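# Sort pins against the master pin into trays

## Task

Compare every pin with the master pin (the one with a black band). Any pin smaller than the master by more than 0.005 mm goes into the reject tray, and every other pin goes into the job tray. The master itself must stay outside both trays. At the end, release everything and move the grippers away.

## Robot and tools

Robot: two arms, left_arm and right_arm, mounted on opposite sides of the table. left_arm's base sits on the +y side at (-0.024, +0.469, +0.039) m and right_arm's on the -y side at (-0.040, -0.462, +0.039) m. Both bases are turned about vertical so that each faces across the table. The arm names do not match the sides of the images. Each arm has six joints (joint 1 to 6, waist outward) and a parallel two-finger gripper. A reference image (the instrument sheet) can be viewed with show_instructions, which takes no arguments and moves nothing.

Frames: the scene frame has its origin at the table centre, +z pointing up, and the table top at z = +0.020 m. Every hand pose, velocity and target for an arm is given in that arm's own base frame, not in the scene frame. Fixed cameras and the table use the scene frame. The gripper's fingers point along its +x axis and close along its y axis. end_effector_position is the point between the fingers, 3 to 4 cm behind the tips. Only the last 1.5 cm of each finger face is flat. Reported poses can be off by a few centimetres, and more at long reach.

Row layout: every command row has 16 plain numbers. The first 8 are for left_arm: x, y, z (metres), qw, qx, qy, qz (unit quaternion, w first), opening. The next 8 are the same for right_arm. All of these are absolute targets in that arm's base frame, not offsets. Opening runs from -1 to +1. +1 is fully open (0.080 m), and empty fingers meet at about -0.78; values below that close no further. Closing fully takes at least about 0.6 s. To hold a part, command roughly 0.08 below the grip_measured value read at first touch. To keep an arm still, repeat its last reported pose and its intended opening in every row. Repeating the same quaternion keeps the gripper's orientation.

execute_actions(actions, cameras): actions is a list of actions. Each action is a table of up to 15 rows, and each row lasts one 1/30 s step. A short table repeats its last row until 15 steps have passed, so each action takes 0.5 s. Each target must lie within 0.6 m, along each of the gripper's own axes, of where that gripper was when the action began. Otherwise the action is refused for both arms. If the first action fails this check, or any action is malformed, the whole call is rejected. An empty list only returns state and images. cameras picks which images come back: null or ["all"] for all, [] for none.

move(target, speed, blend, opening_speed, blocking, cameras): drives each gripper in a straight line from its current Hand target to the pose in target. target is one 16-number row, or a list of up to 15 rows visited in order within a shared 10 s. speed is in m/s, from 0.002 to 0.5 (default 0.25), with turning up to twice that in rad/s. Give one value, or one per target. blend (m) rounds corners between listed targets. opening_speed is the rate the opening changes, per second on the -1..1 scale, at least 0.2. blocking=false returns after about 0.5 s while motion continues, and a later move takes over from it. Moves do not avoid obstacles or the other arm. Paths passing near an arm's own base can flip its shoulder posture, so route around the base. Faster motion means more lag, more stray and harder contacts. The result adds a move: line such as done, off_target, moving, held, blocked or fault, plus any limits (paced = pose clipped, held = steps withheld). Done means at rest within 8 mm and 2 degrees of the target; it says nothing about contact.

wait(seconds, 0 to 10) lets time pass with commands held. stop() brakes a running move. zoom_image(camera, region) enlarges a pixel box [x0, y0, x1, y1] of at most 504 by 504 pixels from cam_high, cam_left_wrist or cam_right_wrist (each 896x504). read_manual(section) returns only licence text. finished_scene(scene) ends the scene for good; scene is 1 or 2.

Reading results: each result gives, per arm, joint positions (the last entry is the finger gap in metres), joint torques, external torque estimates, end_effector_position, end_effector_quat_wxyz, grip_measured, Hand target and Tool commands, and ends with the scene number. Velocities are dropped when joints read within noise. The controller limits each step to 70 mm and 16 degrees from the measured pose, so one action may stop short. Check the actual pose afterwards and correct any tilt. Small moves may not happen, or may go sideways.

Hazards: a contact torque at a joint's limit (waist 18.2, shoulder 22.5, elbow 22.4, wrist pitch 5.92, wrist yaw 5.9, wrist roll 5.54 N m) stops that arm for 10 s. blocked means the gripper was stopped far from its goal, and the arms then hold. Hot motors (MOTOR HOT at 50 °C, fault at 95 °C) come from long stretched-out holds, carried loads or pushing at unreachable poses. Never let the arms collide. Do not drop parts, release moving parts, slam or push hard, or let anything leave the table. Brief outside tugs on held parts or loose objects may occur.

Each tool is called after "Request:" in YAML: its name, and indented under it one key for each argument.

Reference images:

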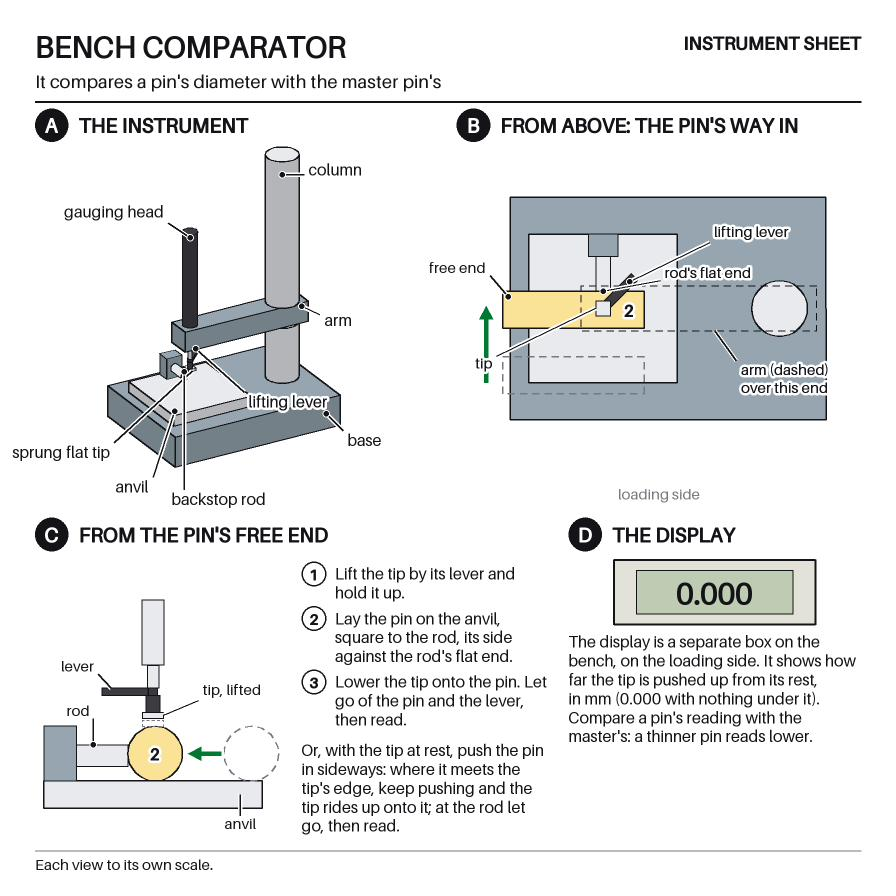

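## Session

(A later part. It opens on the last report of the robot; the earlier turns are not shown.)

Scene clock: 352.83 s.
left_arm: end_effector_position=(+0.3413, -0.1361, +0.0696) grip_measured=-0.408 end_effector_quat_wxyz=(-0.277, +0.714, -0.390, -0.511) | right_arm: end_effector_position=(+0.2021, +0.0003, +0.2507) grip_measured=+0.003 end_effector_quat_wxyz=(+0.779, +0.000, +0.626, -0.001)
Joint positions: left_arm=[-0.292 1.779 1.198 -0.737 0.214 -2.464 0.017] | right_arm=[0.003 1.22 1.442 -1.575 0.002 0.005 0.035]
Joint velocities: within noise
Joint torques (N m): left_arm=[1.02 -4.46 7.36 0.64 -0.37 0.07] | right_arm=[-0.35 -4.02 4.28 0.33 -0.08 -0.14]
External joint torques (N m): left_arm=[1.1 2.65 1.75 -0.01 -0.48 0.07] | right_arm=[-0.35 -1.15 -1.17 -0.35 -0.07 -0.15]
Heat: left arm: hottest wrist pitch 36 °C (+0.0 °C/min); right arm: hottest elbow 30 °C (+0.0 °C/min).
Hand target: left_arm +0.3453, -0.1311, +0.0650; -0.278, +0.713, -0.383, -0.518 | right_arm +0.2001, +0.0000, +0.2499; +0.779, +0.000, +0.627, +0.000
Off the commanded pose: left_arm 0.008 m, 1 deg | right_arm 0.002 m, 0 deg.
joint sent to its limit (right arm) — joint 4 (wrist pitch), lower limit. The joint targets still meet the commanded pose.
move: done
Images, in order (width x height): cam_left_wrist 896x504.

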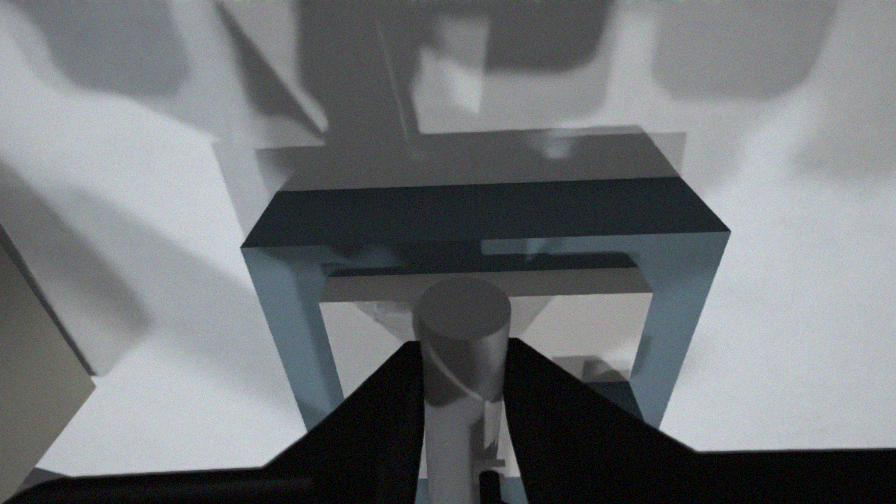

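Request:
move:
  target:
    - [0.3560,-0.1243,0.0650,0.2782,-0.7126,0.3829,0.5178,-0.55, 0.20,0.0,0.25,0.778,0,0.628,0,0]
  speed: [0.035]
  cameras: ["cam_left_wrist"]

Request:
zoom_image:
  camera: "cam_left_wrist"
  region: [380, 250, 640, 504]

Scene clock: 361.47 s.
left_arm: end_effector_position=(+0.3472, -0.1324, +0.0695) grip_measured=-0.408 end_effector_quat_wxyz=(-0.275, +0.709, -0.397, -0.513) | right_arm: end_effector_position=(+0.2021, +0.0003, +0.2507) grip_measured=+0.003 end_effector_quat_wxyz=(+0.779, +0.000, +0.626, -0.001)
Joint positions: left_arm=[-0.272 1.806 1.232 -0.761 0.231 -2.434 0.017] | right_arm=[0.003 1.22 1.442 -1.575 0.002 0.005 0.035]
Joint velocities: within noise
Joint torques (N m): left_arm=[1.67 -4.19 7.98 1.29 -0.72 0] | right_arm=[-0.35 -4.04 4.34 0.33 -0.1 -0.15]
External joint torques (N m): left_arm=[1.67 3.16 2.37 0.67 -0.83 0] | right_arm=[-0.36 -1.21 -1.11 -0.37 -0.1 -0.15]
Heat: left arm: hottest wrist pitch 36 °C (+0.0 °C/min); right arm: hottest elbow 30 °C (+0.0 °C/min).
Hand target: left_arm +0.3556, -0.1242, +0.0652; -0.278, +0.713, -0.383, -0.518 | right_arm +0.2001, +0.0000, +0.2499; +0.779, +0.000, +0.627, +0.000
Off the commanded pose: left_arm 0.013 m, 2 deg | right_arm 0.002 m, 0 deg.
joint sent to its limit (right arm) — joint 4 (wrist pitch), lower limit. The joint targets still meet the commanded pose.
move: off_target (left_arm)
Images, in order (width x height): cam_left_wrist 896x504.

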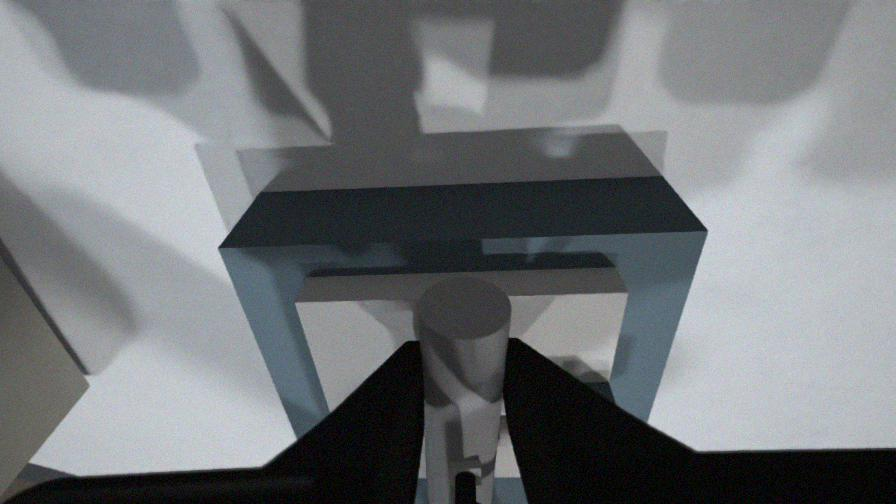

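Scaled by 1.938 from the camera's 896x504 image, which has a finer 1280x720 frame.

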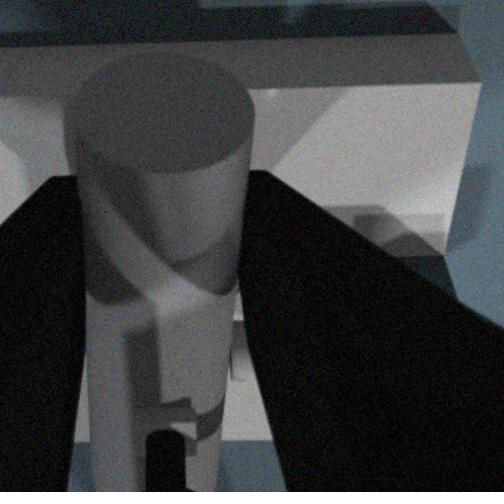

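Request:
move:
  target:
    - [0.3497,-0.1292,0.0640,0.2782,-0.7126,0.3829,0.5178,-0.55, 0.20,0.0,0.25,0.778,0,0.628,0,0]
    - [0.3497,-0.1292,0.0640,0.2782,-0.7126,0.3829,0.5178,-0.05, 0.20,0.0,0.25,0.778,0,0.628,0,0]
  speed: [0.03,0.03]
  opening_speed: 0.5
  cameras: ["cam_left_wrist"]

Request:
zoom_image:
  camera: "cam_left_wrist"
  region: [340, 210, 640, 504]

Scene clock: 385.87 s.
left_arm: end_effector_position=(+0.3511, -0.1311, +0.0688) grip_measured=-0.053 end_effector_quat_wxyz=(-0.280, +0.715, -0.385, -0.511) | right_arm: end_effector_position=(+0.2021, +0.0003, +0.2507) grip_measured=+0.003 end_effector_quat_wxyz=(+0.779, +0.000, +0.626, -0.001)
Joint positions: left_arm=[-0.275 1.806 1.229 -0.741 0.207 -2.45 0.033] | right_arm=[0.003 1.22 1.442 -1.575 0.002 0.005 0.035]
Joint velocities: within noise
Joint torques (N m): left_arm=[0.26 -5.94 5.38 0.77 -0.04 -0.11] | right_arm=[-0.29 -3.97 4.31 0.34 -0.1 -0.15]
External joint torques (N m): left_arm=[0.21 1.45 -0.24 0.12 -0.13 -0.11] | right_arm=[-0.29 -1.14 -1.14 -0.36 -0.1 -0.16]
Heat: left arm: hottest wrist pitch 38 °C (+1.0 °C/min); right arm: hottest elbow 30 °C (+0.0 °C/min).
Hand target: left_arm +0.3496, -0.1292, +0.0640; -0.278, +0.713, -0.383, -0.518 | right_arm +0.2001, +0.0000, +0.2499; +0.779, +0.000, +0.627, +0.000
Off the commanded pose: left_arm 0.005 m, 1 deg | right_arm 0.002 m, 0 deg.
joint sent to its limit (right arm) — joint 4 (wrist pitch), lower limit. The joint targets still meet the commanded pose.
move: done
Images, in order (width x height): cam_left_wrist 896x504.

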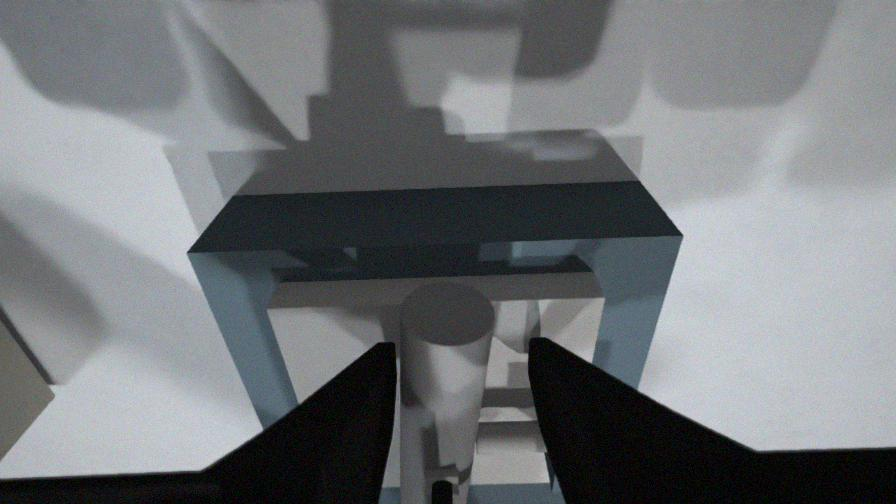

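Scaled by 1.680 from the camera's 896x504 image, which has a finer 1280x720 frame.

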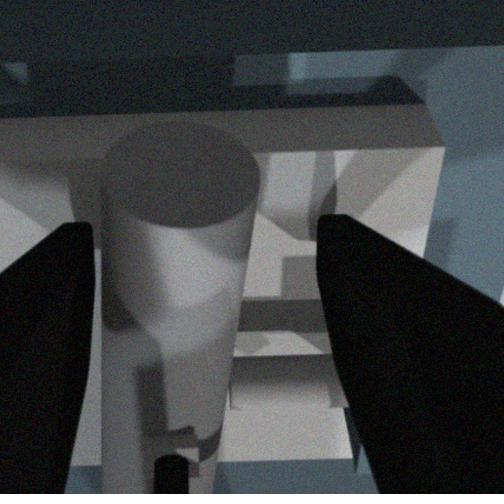

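Request:
move:
  target:
    - [0.3390,-0.1170,0.110,0.2765,-0.7149,0.3841,0.5146,-0.02, 0.20,0.0,0.25,0.778,0,0.628,0,0]
    - [0.265,-0.085,0.19,0.2765,-0.7149,0.3841,0.5146,-0.02, 0.20,0.0,0.25,0.778,0,0.628,0,0]
  speed: [0.1,0.25]
  blend: 0.02

Request:
zoom_image:
  camera: "cam_left_wrist"
  region: [0, 200, 250, 420]

Scene clock: 408.63 s.
left_arm: end_effector_position=(+0.2636, -0.0851, +0.1843) grip_measured=-0.022 end_effector_quat_wxyz=(-0.276, +0.710, -0.385, -0.522) | right_arm: end_effector_position=(+0.2021, +0.0003, +0.2507) grip_measured=+0.003 end_effector_quat_wxyz=(+0.779, +0.000, +0.626, -0.001)
Joint positions: left_arm=[-0.19 1.416 1.293 -1.236 0.226 -2.372 0.034] | right_arm=[0.003 1.22 1.442 -1.575 0.002 0.005 0.035]
Joint velocities: within noise
Joint torques (N m): left_arm=[0.28 -5.14 8.1 0.41 0.21 0.07] | right_arm=[-0.35 -3.97 4.36 0.32 -0.1 -0.14]
External joint torques (N m): left_arm=[0.26 -0.48 2.29 -0.18 0.11 0.07] | right_arm=[-0.35 -1.15 -1.09 -0.37 -0.1 -0.14]
Heat: left arm: hottest wrist pitch 37 °C (+0.0 °C/min); right arm: hottest elbow 30 °C (+0.0 °C/min).
Hand target: left_arm +0.2649, -0.0850, +0.1900; -0.276, +0.715, -0.384, -0.515 | right_arm +0.2001, +0.0000, +0.2499; +0.779, +0.000, +0.627, +0.000
Off the commanded pose: left_arm 0.006 m, 1 deg | right_arm 0.002 m, 0 deg.
joint sent to its limit (right arm) — joint 4 (wrist pitch), lower limit. The joint targets still meet the commanded pose.
move: done

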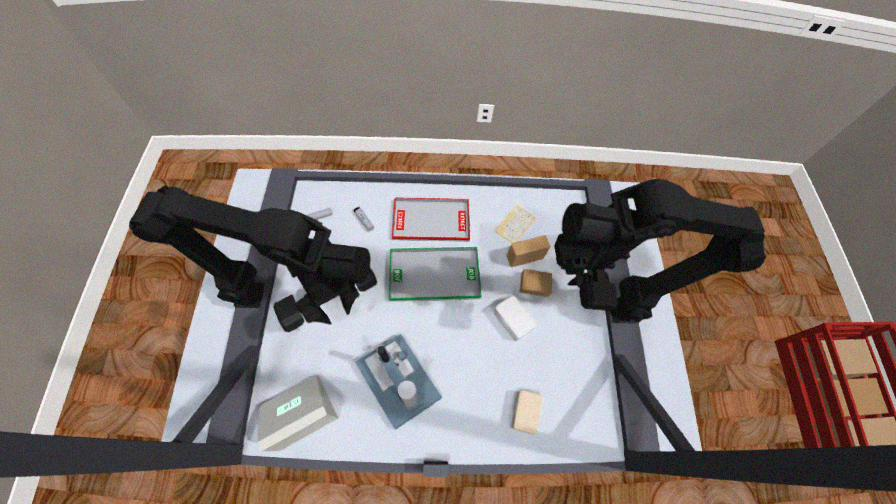

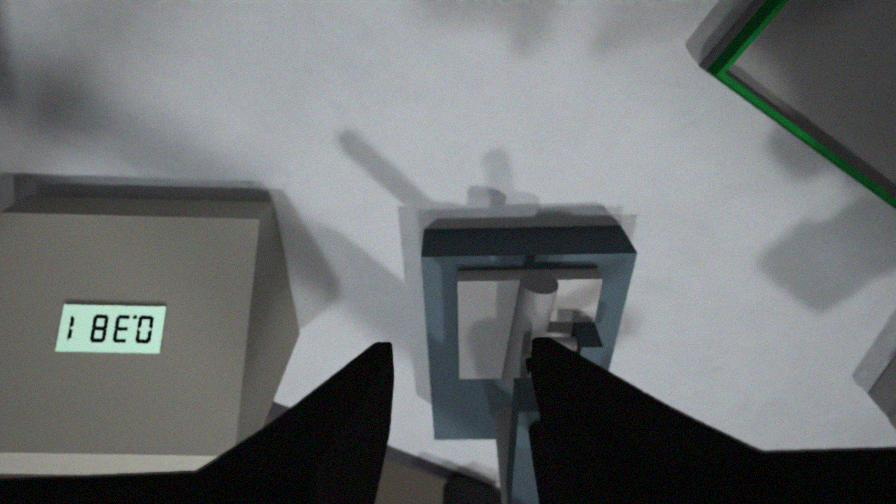

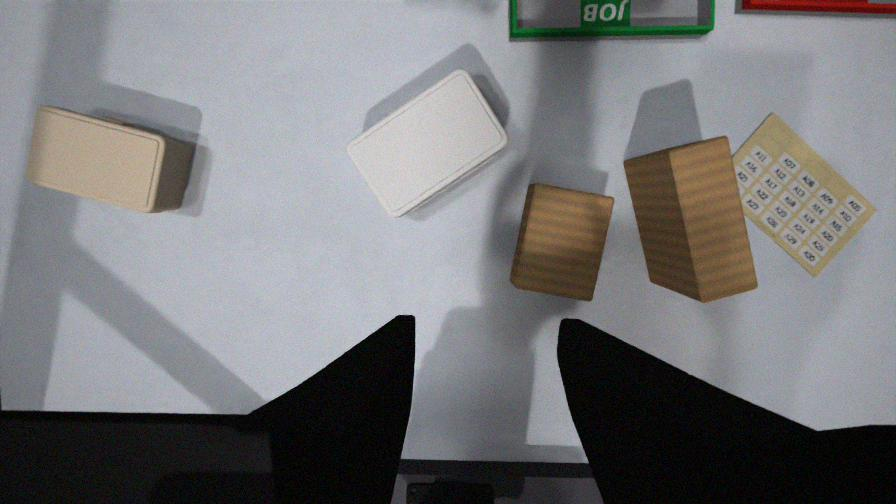

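Scaled by 2.016 from the camera's 896x504 image, which has a finer 1280x720 frame.

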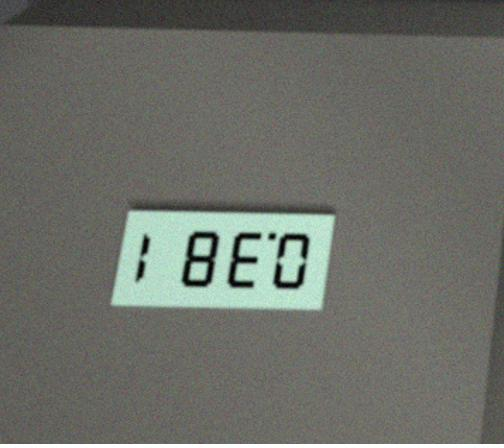

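Request:
zoom_image:
  camera: "cam_left_wrist"
  region: [410, 200, 650, 440]

Request:
zoom_image:
  camera: "cam_left_wrist"
  region: [50, 295, 170, 365]

Request:
zoom_image:
  camera: "cam_high"
  region: [240, 180, 500, 450]

Scaled by 2.100 from the camera's 896x504 image, which has a finer 1280x720 frame.

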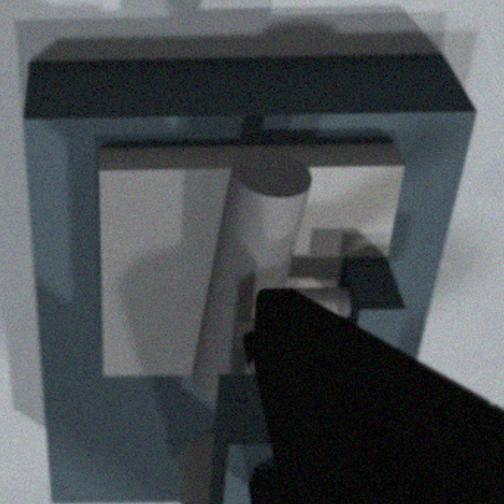

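Scaled by 4.200 from the camera's 896x504 image, which has a finer 1280x720 frame.

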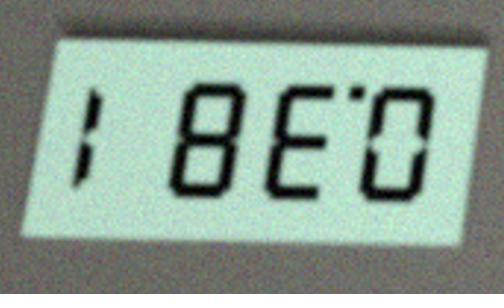

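Scaled by 1.867 from the camera's 896x504 image, which has a finer 1280x720 frame.

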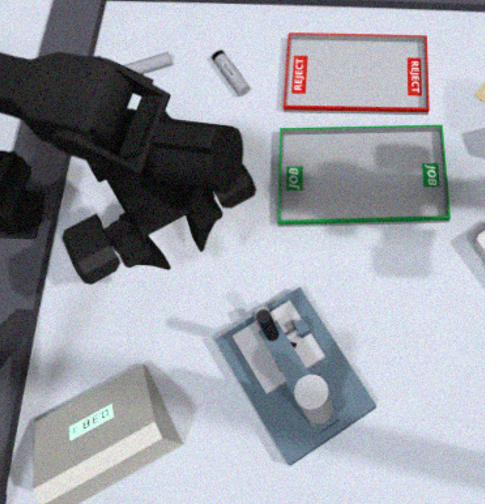

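Request:
move:
  target:
    - [0.3360,-0.1180,0.110,0.2765,-0.7149,0.3841,0.5146,-0.02, 0.20,0.0,0.25,0.778,0,0.628,0,0]
    - [0.3460,-0.1305,0.0635,0.2765,-0.7149,0.3841,0.5146,-0.02, 0.20,0.0,0.25,0.778,0,0.628,0,0]
    - [0.3460,-0.1305,0.0635,0.2765,-0.7149,0.3841,0.5146,-0.55, 0.20,0.0,0.25,0.778,0,0.628,0,0]
  speed: [0.25,0.08,0.05]
  blend: [0.005,0,0]
  opening_speed: 0.8
  cameras: ["cam_left_wrist"]

Scene clock: 448.33 s.
left_arm: end_effector_position=(+0.3468, -0.1328, +0.0699) grip_measured=-0.406 end_effector_quat_wxyz=(-0.277, +0.718, -0.387, -0.508) | right_arm: end_effector_position=(+0.2021, +0.0003, +0.2507) grip_measured=+0.003 end_effector_quat_wxyz=(+0.779, +0.000, +0.626, -0.001)
Joint positions: left_arm=[-0.279 1.787 1.207 -0.73 0.215 -2.455 0.017] | right_arm=[0.003 1.22 1.442 -1.575 0.002 0.005 0.035]
Joint velocities: within noise
Joint torques (N m): left_arm=[0.25 -5.44 5.2 1.14 -0.17 -0.12] | right_arm=[-0.3 -4.01 4.35 0.34 -0.08 -0.15]
External joint torques (N m): left_arm=[0.23 1.77 -0.4 0.49 -0.26 -0.12] | right_arm=[-0.33 -1.18 -1.1 -0.36 -0.07 -0.15]
Heat: left arm: hottest wrist pitch 36 °C (-2.0 °C/min); right arm: hottest shoulder 30 °C (+1.0 °C/min).
Hand target: left_arm +0.3459, -0.1306, +0.0636; -0.276, +0.715, -0.384, -0.515 | right_arm +0.2001, +0.0000, +0.2499; +0.779, +0.000, +0.627, +0.000
Off the commanded pose: left_arm 0.007 m, 1 deg | right_arm 0.002 m, 0 deg.
joint sent to its limit (right arm) — joint 4 (wrist pitch), lower limit. The joint targets still meet the commanded pose.
move: done
Images, in order (width x height): cam_left_wrist 896x504.

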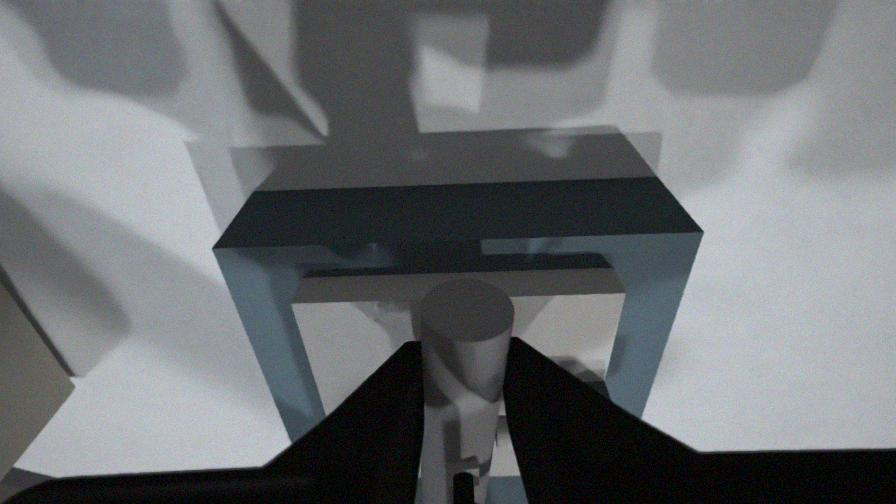

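Request:
move:
  target:
    - [0.3175,-0.1491,0.0655,0.2765,-0.7149,0.3841,0.5146,-0.55, 0.20,0.0,0.25,0.778,0,0.628,0,0]
    - [0.3160,-0.1475,0.13,0.2765,-0.7149,0.3841,0.5146,-0.55, 0.20,0.0,0.25,0.778,0,0.628,0,0]
    - [0.30,-0.04,0.15,0.2765,-0.7149,0.3841,0.5146,-0.55, 0.20,0.0,0.25,0.778,0,0.628,0,0]
    - [0.47,0.09,0.11,0.2765,-0.7149,0.3841,0.5146,-0.55, 0.20,0.0,0.25,0.778,0,0.628,0,0]
  speed: [0.08,0.15,0.3,0.3]
  blend: [0,0.01,0.04,0]
  cameras: ["cam_left_wrist","cam_high"]

Scene clock: 463.80 s.
left_arm: end_effector_position=(+0.4663, +0.0909, +0.1084) grip_measured=-0.406 end_effector_quat_wxyz=(-0.275, +0.712, -0.383, -0.520) | right_arm: end_effector_position=(+0.2021, +0.0003, +0.2507) grip_measured=+0.003 end_effector_quat_wxyz=(+0.779, +0.000, +0.626, -0.001)
Joint positions: left_arm=[0.286 2.336 2.196 -1.34 0.3 -1.889 0.017] | right_arm=[0.003 1.22 1.442 -1.575 0.002 0.005 0.035]
Joint velocities: within noise
Joint torques (N m): left_arm=[-0.18 -8.95 8.81 0.26 0.38 0.07] | right_arm=[-0.32 -4.01 4.27 0.34 -0.11 -0.14]
External joint torques (N m): left_arm=[-0.2 1.85 3.17 -0.17 0.24 0.07] | right_arm=[-0.32 -1.1 -1.21 -0.35 -0.11 -0.14]
Heat: left arm: hottest wrist pitch 37 °C (+0.0 °C/min); right arm: hottest shoulder 30 °C (+1.0 °C/min).
Hand target: left_arm +0.4700, +0.0899, +0.1101; -0.277, +0.715, -0.384, -0.514 | right_arm +0.2001, +0.0000, +0.2499; +0.779, +0.000, +0.627, +0.000
Off the commanded pose: left_arm 0.004 m, 1 deg | right_arm 0.002 m, 0 deg.
joint sent to its limit (right arm) — joint 4 (wrist pitch), lower limit. The joint targets still meet the commanded pose.
move: done
Images, in order (width x height): cam_high 896x504, cam_left_wrist 896x504.

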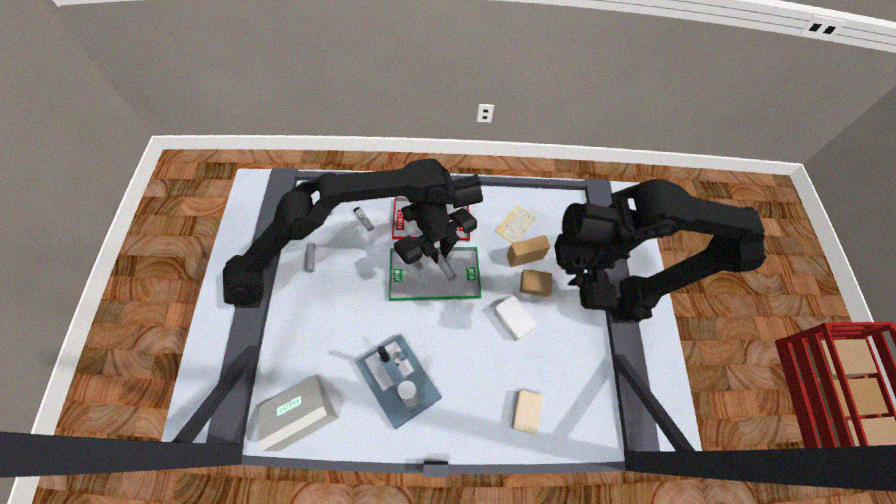

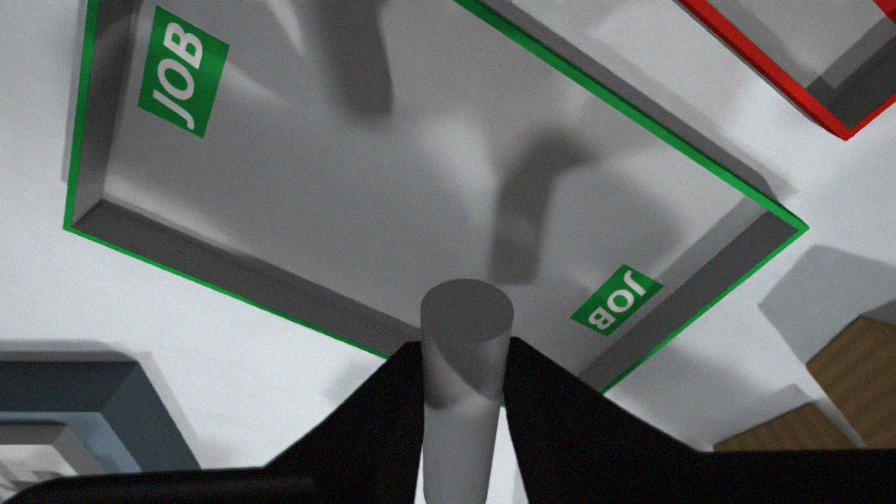

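Request:
move:
  target:
    - [0.482,0.0905,0.06,0.2765,-0.7149,0.3841,0.5146,-0.55, 0.20,0.0,0.25,0.778,0,0.628,0,0]
    - [0.482,0.0905,0.028,0.2765,-0.7149,0.3841,0.5146,-0.55, 0.20,0.0,0.25,0.778,0,0.628,0,0]
  speed: [0.15,0.05]
  cameras: ["cam_left_wrist"]

Scene clock: 485.63 s.
left_arm: end_effector_position=(+0.4849, +0.0936, +0.0379) grip_measured=-0.406 end_effector_quat_wxyz=(-0.284, +0.719, -0.378, -0.509) | right_arm: end_effector_position=(+0.2021, +0.0003, +0.2507) grip_measured=+0.003 end_effector_quat_wxyz=(+0.779, +0.000, +0.626, -0.001)
Joint positions: left_arm=[0.282 2.406 2.034 -1.075 0.303 -1.89 0.017] | right_arm=[0.003 1.22 1.442 -1.575 0.002 0.005 0.035]
Joint velocities: within noise
Joint torques (N m): left_arm=[-0.33 -8.85 4.63 0.69 0.24 -0.1] | right_arm=[-0.25 -3.97 4.31 0.31 -0.09 -0.15]
External joint torques (N m): left_arm=[-0.35 2.49 -1.14 0.2 0.1 -0.1] | right_arm=[-0.24 -1.16 -1.14 -0.4 -0.1 -0.15]
Heat: left arm: hottest shoulder 37 °C (+5.0 °C/min); right arm: hottest elbow 31 °C (+1.0 °C/min).
Hand target: left_arm +0.4820, +0.0905, +0.0282; -0.277, +0.715, -0.384, -0.515 | right_arm +0.2001, +0.0000, +0.2499; +0.779, +0.000, +0.627, +0.000
Off the commanded pose: left_arm 0.011 m, 1 deg | right_arm 0.002 m, 0 deg.
joint sent to its limit (right arm) — joint 4 (wrist pitch), lower limit. The joint targets still meet the commanded pose.
move: off_target (left_arm)
Images, in order (width x height): cam_left_wrist 896x504.

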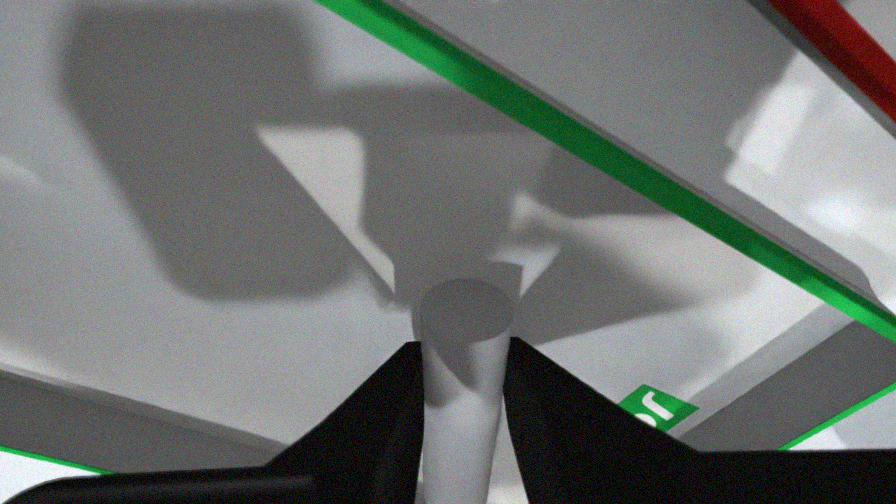

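Request:
move:
  target:
    - [0.482,0.0905,0.0315,0.2765,-0.7149,0.3841,0.5146,-0.55, 0.20,0.0,0.25,0.778,0,0.628,0,0]
    - [0.482,0.0905,0.0315,0.2765,-0.7149,0.3841,0.5146,-0.15, 0.20,0.0,0.25,0.778,0,0.628,0,0]
  speed: [0.05,0.05]
  opening_speed: 0.4
  cameras: ["cam_left_wrist"]

Scene clock: 496.40 s.
left_arm: end_effector_position=(+0.4837, +0.0930, +0.0377) grip_measured=-0.153 end_effector_quat_wxyz=(-0.282, +0.718, -0.379, -0.511) | right_arm: end_effector_position=(+0.2021, +0.0003, +0.2507) grip_measured=+0.003 end_effector_quat_wxyz=(+0.779, +0.000, +0.626, -0.001)
Joint positions: left_arm=[0.282 2.406 2.033 -1.081 0.304 -1.89 0.028] | right_arm=[0.003 1.22 1.442 -1.575 0.002 0.005 0.035]
Joint velocities: within noise
Joint torques (N m): left_arm=[-0.27 -9.09 5.79 0.3 0.23 -0.11] | right_arm=[-0.27 -3.91 4.28 0.34 -0.1 -0.14]
External joint torques (N m): left_arm=[-0.27 2.15 0.12 -0.15 0.09 -0.11] | right_arm=[-0.27 -1.04 -1.18 -0.35 -0.1 -0.15]
Heat: left arm: hottest shoulder 39 °C (+7.1 °C/min); right arm: hottest elbow 31 °C (+1.0 °C/min).
Hand target: left_arm +0.4819, +0.0905, +0.0316; -0.276, +0.715, -0.384, -0.515 | right_arm +0.2001, +0.0000, +0.2499; +0.779, +0.000, +0.627, +0.000
Off the commanded pose: left_arm 0.007 m, 1 deg | right_arm 0.002 m, 0 deg.
joint sent to its limit (right arm) — joint 4 (wrist pitch), lower limit. The joint targets still meet the commanded pose.
move: done
Images, in order (width x height): cam_left_wrist 896x504.

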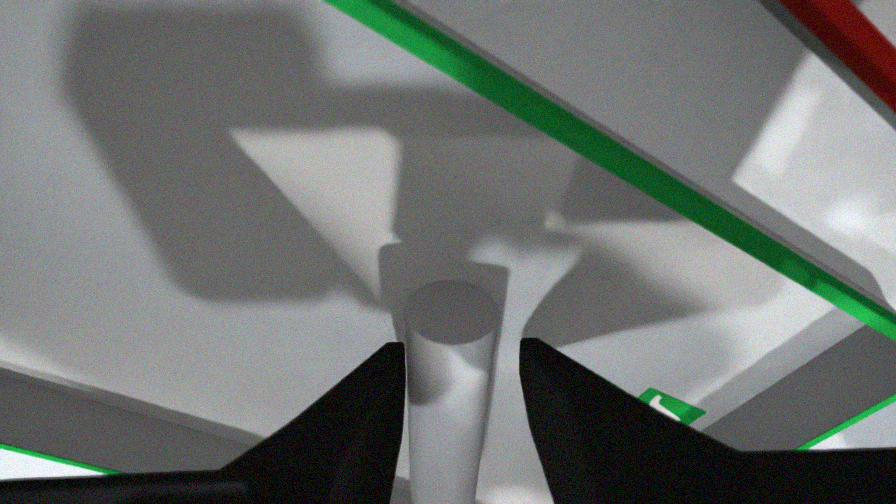

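Request:
move:
  target:
    - [0.472,0.106,0.10,0.2765,-0.7149,0.3841,0.5146,-0.15, 0.20,0.0,0.25,0.778,0,0.628,0,0]
    - [0.272,0.250,0.12,0.2765,-0.7149,0.3841,0.5146,0.15, 0.20,0.0,0.25,0.778,0,0.628,0,0]
  speed: [0.15,0.3]
  cameras: ["cam_left_wrist","cam_high"]

Scene clock: 512.10 s.
left_arm: end_effector_position=(+0.2737, +0.2529, +0.1174) grip_measured=+0.146 end_effector_quat_wxyz=(-0.275, +0.716, -0.383, -0.515) | right_arm: end_effector_position=(+0.2021, +0.0003, +0.2507) grip_measured=+0.003 end_effector_quat_wxyz=(+0.779, +0.000, +0.626, -0.001)
Joint positions: left_arm=[0.869 2.033 1.744 -1.376 0.31 -1.276 0.042] | right_arm=[0.003 1.22 1.442 -1.575 0.002 0.005 0.035]
Joint velocities: within noise
Joint torques (N m): left_arm=[-0.17 -9.65 4.73 -0.07 0.1 0.06] | right_arm=[-0.27 -4 4.3 0.33 -0.1 -0.15]
External joint torques (N m): left_arm=[-0.11 -1.02 -0.6 -0.21 -0.05 0.06] | right_arm=[-0.27 -1.2 -1.13 -0.38 -0.1 -0.15]
Heat: left arm: hottest shoulder 42 °C (+9.1 °C/min); right arm: hottest elbow 31 °C (+1.0 °C/min).
Hand target: left_arm +0.2720, +0.2500, +0.1200; -0.276, +0.715, -0.384, -0.515 | right_arm +0.2001, +0.0000, +0.2499; +0.779, +0.000, +0.627, +0.000
Off the commanded pose: left_arm 0.004 m, 0 deg | right_arm 0.002 m, 0 deg.
joint sent to its limit (right arm) — joint 4 (wrist pitch), lower limit. The joint targets still meet the commanded pose.
move: done
Images, in order (width x height): cam_high 896x504, cam_left_wrist 896x504.

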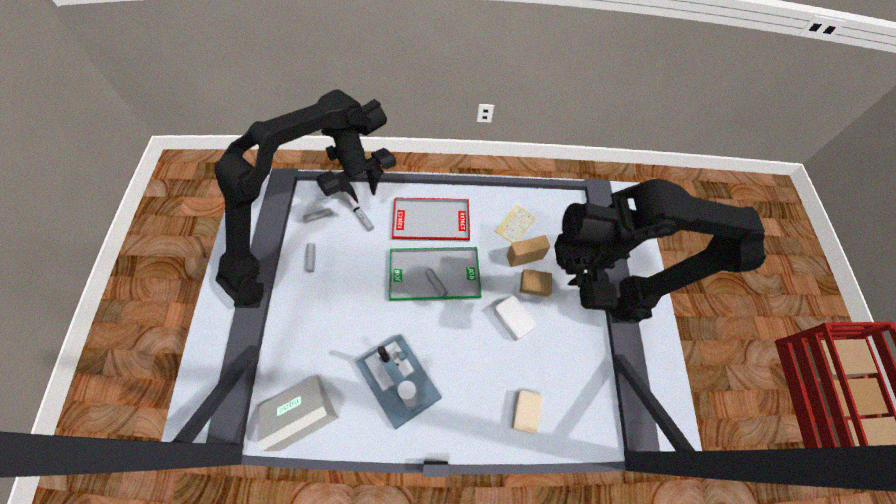

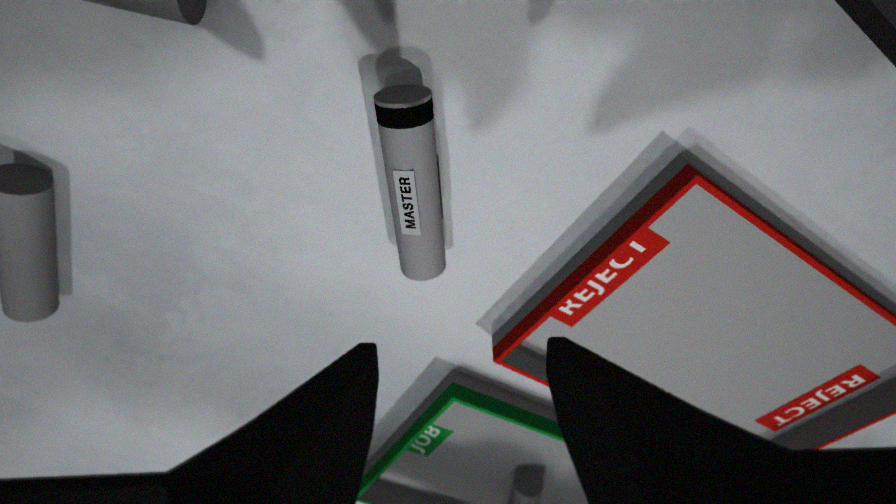

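Request:
move:
  target:
    - [0.248,0.2555,0.10,0.2675,-0.7215,0.3716,0.5194,0.15, 0.20,0.0,0.25,0.778,0,0.628,0,0]
    - [0.248,0.2555,0.042,0.2675,-0.7215,0.3716,0.5194,0.15, 0.20,0.0,0.25,0.778,0,0.628,0,0]
  speed: [0.15,0.15]
  cameras: ["cam_left_wrist"]

Scene clock: 531.40 s.
left_arm: end_effector_position=(+0.2504, +0.2580, +0.0482) grip_measured=+0.148 end_effector_quat_wxyz=(-0.275, +0.723, -0.366, -0.518) | right_arm: end_effector_position=(+0.2021, +0.0003, +0.2507) grip_measured=+0.003 end_effector_quat_wxyz=(+0.779, +0.000, +0.626, -0.001)
Joint positions: left_arm=[0.928 2.023 1.45 -1.079 0.308 -1.248 0.042] | right_arm=[0.003 1.22 1.442 -1.575 0.002 0.005 0.035]
Joint velocities: within noise
Joint torques (N m): left_arm=[0.02 -6.5 4.45 0.23 0.06 0.03] | right_arm=[-0.3 -3.97 4.31 0.32 -0.09 -0.14]
External joint torques (N m): left_arm=[-0.02 1.93 -0.74 0.04 -0.09 0.03] | right_arm=[-0.29 -1.14 -1.13 -0.38 -0.09 -0.14]
Heat: left arm: hottest shoulder 42 °C (+7.1 °C/min); right arm: hottest elbow 31 °C (+1.0 °C/min).
Hand target: left_arm +0.2480, +0.2555, +0.0422; -0.268, +0.721, -0.372, -0.519 | right_arm +0.2001, +0.0000, +0.2499; +0.779, +0.000, +0.627, +0.000
Off the commanded pose: left_arm 0.007 m, 1 deg | right_arm 0.002 m, 0 deg.
joint sent to its limit (right arm) — joint 4 (wrist pitch), lower limit. The joint targets still meet the commanded pose.
move: done
Images, in order (width x height): cam_left_wrist 896x504.

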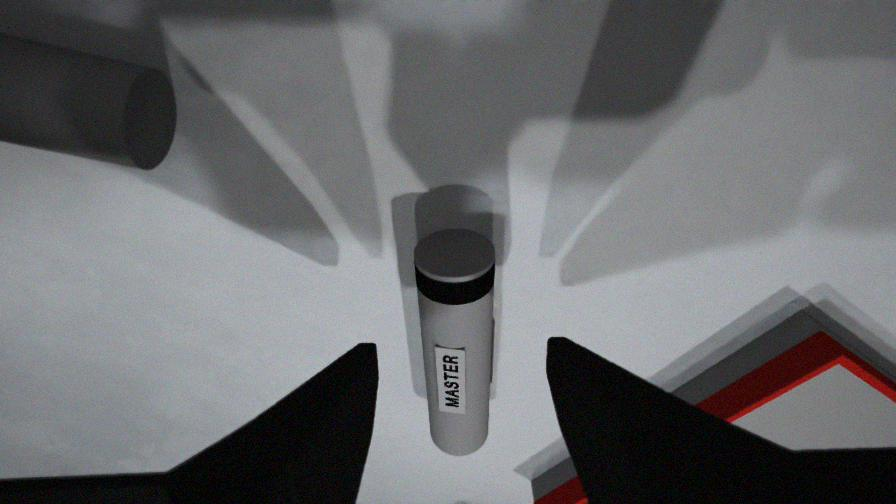

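Request:
move:
  target:
    - [0.2468,0.2571,0.0190,0.2675,-0.7215,0.3716,0.5194,0.15, 0.20,0.0,0.25,0.778,0,0.628,0,0]
  speed: [0.08]
  cameras: ["cam_left_wrist"]

Scene clock: 545.87 s.
left_arm: end_effector_position=(+0.2503, +0.2594, +0.0258) grip_measured=+0.148 end_effector_quat_wxyz=(-0.276, +0.723, -0.366, -0.517) | right_arm: end_effector_position=(+0.2021, +0.0003, +0.2507) grip_measured=+0.003 end_effector_quat_wxyz=(+0.779, +0.000, +0.626, -0.001)
Joint positions: left_arm=[0.93 2.057 1.406 -1.001 0.308 -1.243 0.042] | right_arm=[0.003 1.22 1.442 -1.575 0.002 0.005 0.035]
Joint velocities: within noise
Joint torques (N m): left_arm=[0.24 -6.37 4.19 0.24 0.04 0.06] | right_arm=[-0.31 -3.93 4.33 0.34 -0.09 -0.14]
External joint torques (N m): left_arm=[0.24 2.19 -0.86 0.06 -0.11 0.06] | right_arm=[-0.31 -1.05 -1.12 -0.34 -0.09 -0.14]
Heat: left arm: hottest shoulder 42 °C (+5.0 °C/min); right arm: hottest elbow 31 °C (+0.0 °C/min).
Hand target: left_arm +0.2468, +0.2570, +0.0191; -0.268, +0.721, -0.372, -0.519 | right_arm +0.2001, +0.0000, +0.2499; +0.779, +0.000, +0.627, +0.000
Off the commanded pose: left_arm 0.008 m, 1 deg | right_arm 0.002 m, 0 deg.
joint sent to its limit (right arm) — joint 4 (wrist pitch), lower limit. The joint targets still meet the commanded pose.
move: done
Images, in order (width x height): cam_left_wrist 896x504.

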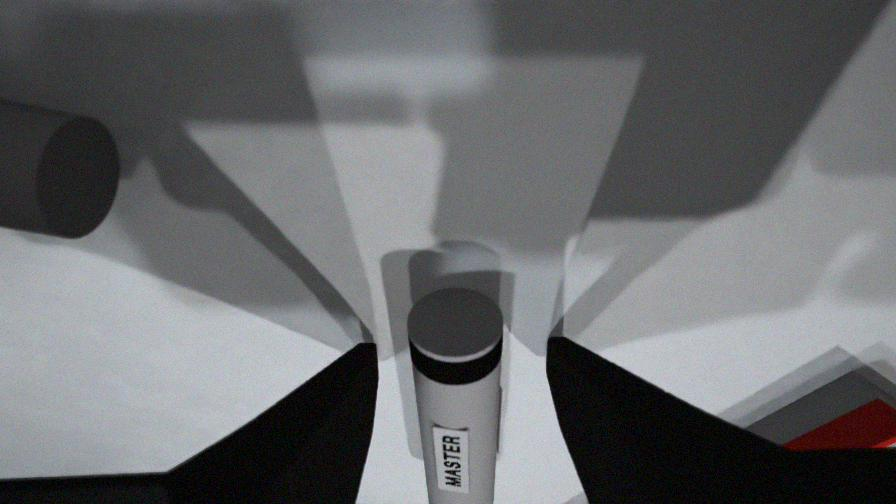

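Request:
move:
  target:
    - [0.2490,0.2530,0.0190,0.2675,-0.7215,0.3716,0.5194,0.15, 0.20,0.0,0.25,0.778,0,0.628,0,0]
  speed: [0.04]
  cameras: ["cam_left_wrist"]

Scene clock: 562.60 s.
left_arm: end_effector_position=(+0.2502, +0.2590, +0.0247) grip_measured=+0.148 end_effector_quat_wxyz=(-0.274, +0.724, -0.364, -0.518) | right_arm: end_effector_position=(+0.2021, +0.0003, +0.2507) grip_measured=+0.003 end_effector_quat_wxyz=(+0.779, +0.000, +0.626, -0.001)
Joint positions: left_arm=[0.93 2.057 1.401 -0.995 0.308 -1.25 0.042] | right_arm=[0.003 1.22 1.442 -1.575 0.002 0.005 0.035]
Joint velocities: within noise
Joint torques (N m): left_arm=[-0.72 -7.2 3.42 0.35 0.07 -0.13] | right_arm=[-0.27 -3.97 4.3 0.36 -0.09 -0.16]
External joint torques (N m): left_arm=[-0.73 1.26 -1.54 0.2 -0.07 -0.13] | right_arm=[-0.26 -1.16 -1.16 -0.35 -0.1 -0.16]
Heat: left arm: hottest shoulder 41 °C (+1.0 °C/min); right arm: hottest elbow 31 °C (+0.0 °C/min).
Hand target: left_arm +0.2489, +0.2531, +0.0192; -0.268, +0.721, -0.372, -0.519 | right_arm +0.2001, +0.0000, +0.2499; +0.779, +0.000, +0.627, +0.000
Off the commanded pose: left_arm 0.008 m, 1 deg | right_arm 0.002 m, 0 deg.
joint sent to its limit (right arm) — joint 4 (wrist pitch), lower limit. The joint targets still meet the commanded pose.
move: done
Images, in order (width x height): cam_left_wrist 896x504.

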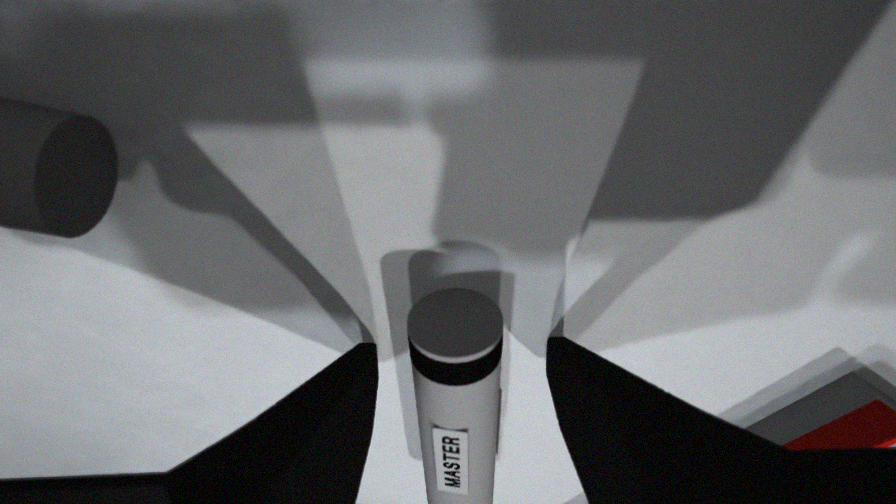

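Request:
move:
  target:
    - [0.2490,0.2530,0.0185,0.2675,-0.7215,0.3716,0.5194,-0.55, 0.20,0.0,0.25,0.778,0,0.628,0,0]
  speed: [0.04]
  opening_speed: 0.8
  cameras: ["cam_left_wrist"]

Scene clock: 585.90 s.
left_arm: end_effector_position=(+0.2526, +0.2591, +0.0245) grip_measured=-0.401 end_effector_quat_wxyz=(-0.279, +0.723, -0.363, -0.517) | right_arm: end_effector_position=(+0.2021, +0.0003, +0.2507) grip_measured=+0.003 end_effector_quat_wxyz=(+0.779, +0.000, +0.626, -0.001)
Joint positions: left_arm=[0.925 2.057 1.401 -0.987 0.309 -1.25 0.017] | right_arm=[0.003 1.22 1.442 -1.575 0.002 0.005 0.035]
Joint velocities: within noise
Joint torques (N m): left_arm=[-0.29 -7.12 3.41 -0.09 0.04 -0.13] | right_arm=[-0.34 -4.02 4.34 0.34 -0.09 -0.13]
External joint torques (N m): left_arm=[-0.24 1.38 -1.58 -0.26 -0.11 -0.13] | right_arm=[-0.34 -1.22 -1.12 -0.38 -0.09 -0.13]
Heat: left arm: hottest shoulder 42 °C (+0.0 °C/min); right arm: hottest elbow 31 °C (+0.0 °C/min).
Hand target: left_arm +0.2490, +0.2530, +0.0187; -0.268, +0.721, -0.372, -0.519 | right_arm +0.2001, +0.0000, +0.2499; +0.779, +0.000, +0.627, +0.000
Off the commanded pose: left_arm 0.009 m, 2 deg | right_arm 0.002 m, 0 deg.
joint sent to its limit (right arm) — joint 4 (wrist pitch), lower limit. The joint targets still meet the commanded pose.
move: off_target (left_arm)
Images, in order (width x height): cam_left_wrist 896x504.

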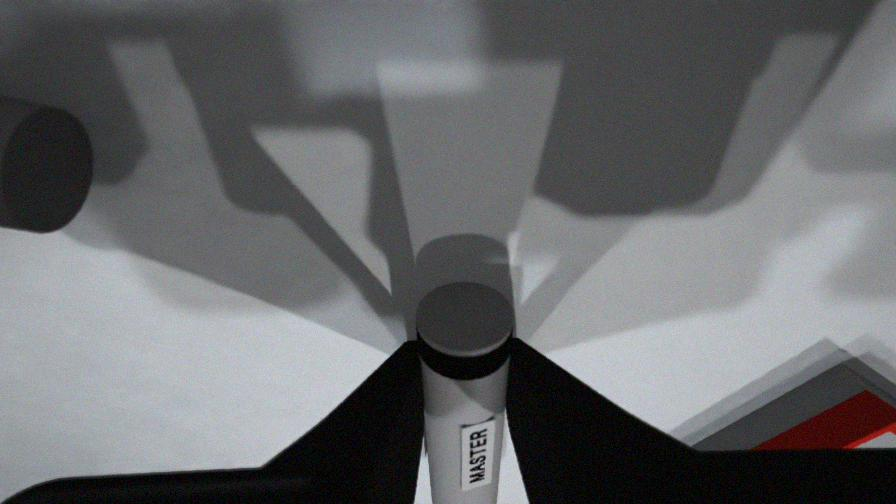

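Request:
move:
  target:
    - [0.2490,0.2530,0.12,0.2675,-0.7215,0.3716,0.5194,-0.55, 0.20,0.0,0.25,0.778,0,0.628,0,0]
    - [0.29,-0.02,0.15,0.2765,-0.7149,0.3841,0.5146,-0.55, 0.20,0.0,0.25,0.778,0,0.628,0,0]
    - [0.302,-0.119,0.115,0.2765,-0.7149,0.3841,0.5146,-0.55, 0.20,0.0,0.25,0.778,0,0.628,0,0]
    - [0.3175,-0.1445,0.10,0.2765,-0.7149,0.3841,0.5146,-0.55, 0.20,0.0,0.25,0.778,0,0.628,0,0]
    - [0.3175,-0.1445,0.0665,0.2765,-0.7149,0.3841,0.5146,-0.55, 0.20,0.0,0.25,0.778,0,0.628,0,0]
  speed: [0.15,0.3,0.2,0.1,0.06]
  blend: [0.02,0.04,0.01,0.005,0]
  cameras: ["cam_left_wrist"]

Request:
zoom_image:
  camera: "cam_left_wrist"
  region: [340, 210, 740, 504]

Scene clock: 607.07 s.
left_arm: end_effector_position=(+0.3193, -0.1441, +0.0703) grip_measured=-0.401 end_effector_quat_wxyz=(-0.277, +0.718, -0.383, -0.511) | right_arm: end_effector_position=(+0.2021, +0.0003, +0.2507) grip_measured=+0.003 end_effector_quat_wxyz=(+0.779, +0.000, +0.626, -0.001)
Joint positions: left_arm=[-0.342 1.703 1.11 -0.707 0.191 -2.523 0.017] | right_arm=[0.003 1.22 1.442 -1.575 0.002 0.005 0.035]
Joint velocities: within noise
Joint torques (N m): left_arm=[-0.29 -5.55 5.4 0.91 0.03 -0.11] | right_arm=[-0.34 -3.94 4.35 0.33 -0.1 -0.14]
External joint torques (N m): left_arm=[-0.3 1.06 -0.19 0.25 -0.06 -0.11] | right_arm=[-0.35 -1.12 -1.1 -0.38 -0.09 -0.14]
Heat: left arm: hottest shoulder 42 °C (+0.0 °C/min); right arm: hottest elbow 31 °C (+0.0 °C/min).
Hand target: left_arm +0.3176, -0.1445, +0.0666; -0.277, +0.715, -0.384, -0.515 | right_arm +0.2001, +0.0000, +0.2499; +0.779, +0.000, +0.627, +0.000
Off the commanded pose: left_arm 0.004 m, 1 deg | right_arm 0.002 m, 0 deg.
joint sent to its limit (right arm) — joint 4 (wrist pitch), lower limit. The joint targets still meet the commanded pose.
move: done
Images, in order (width x height): cam_left_wrist 896x504.

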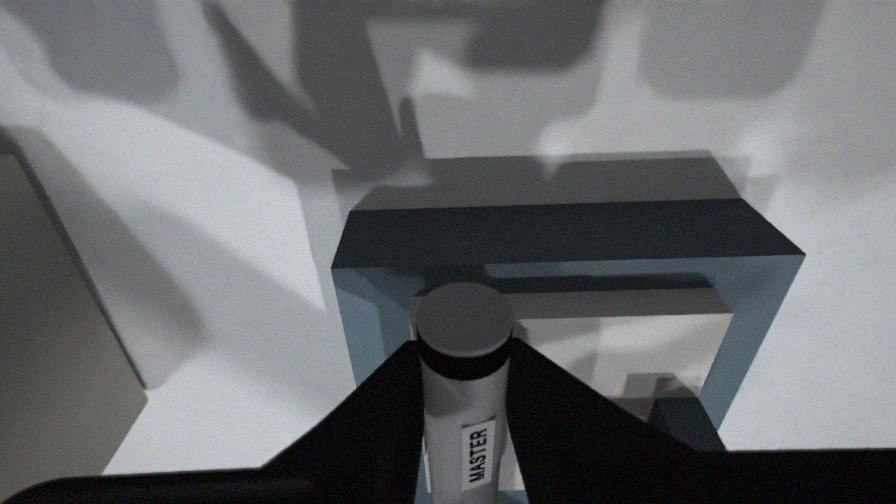

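Scaled by 1.260 from the camera's 896x504 image, which has a finer 1280x720 frame.

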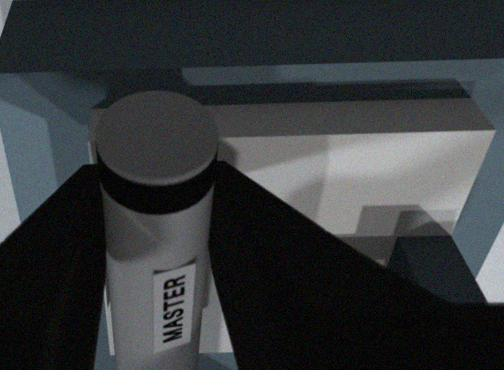

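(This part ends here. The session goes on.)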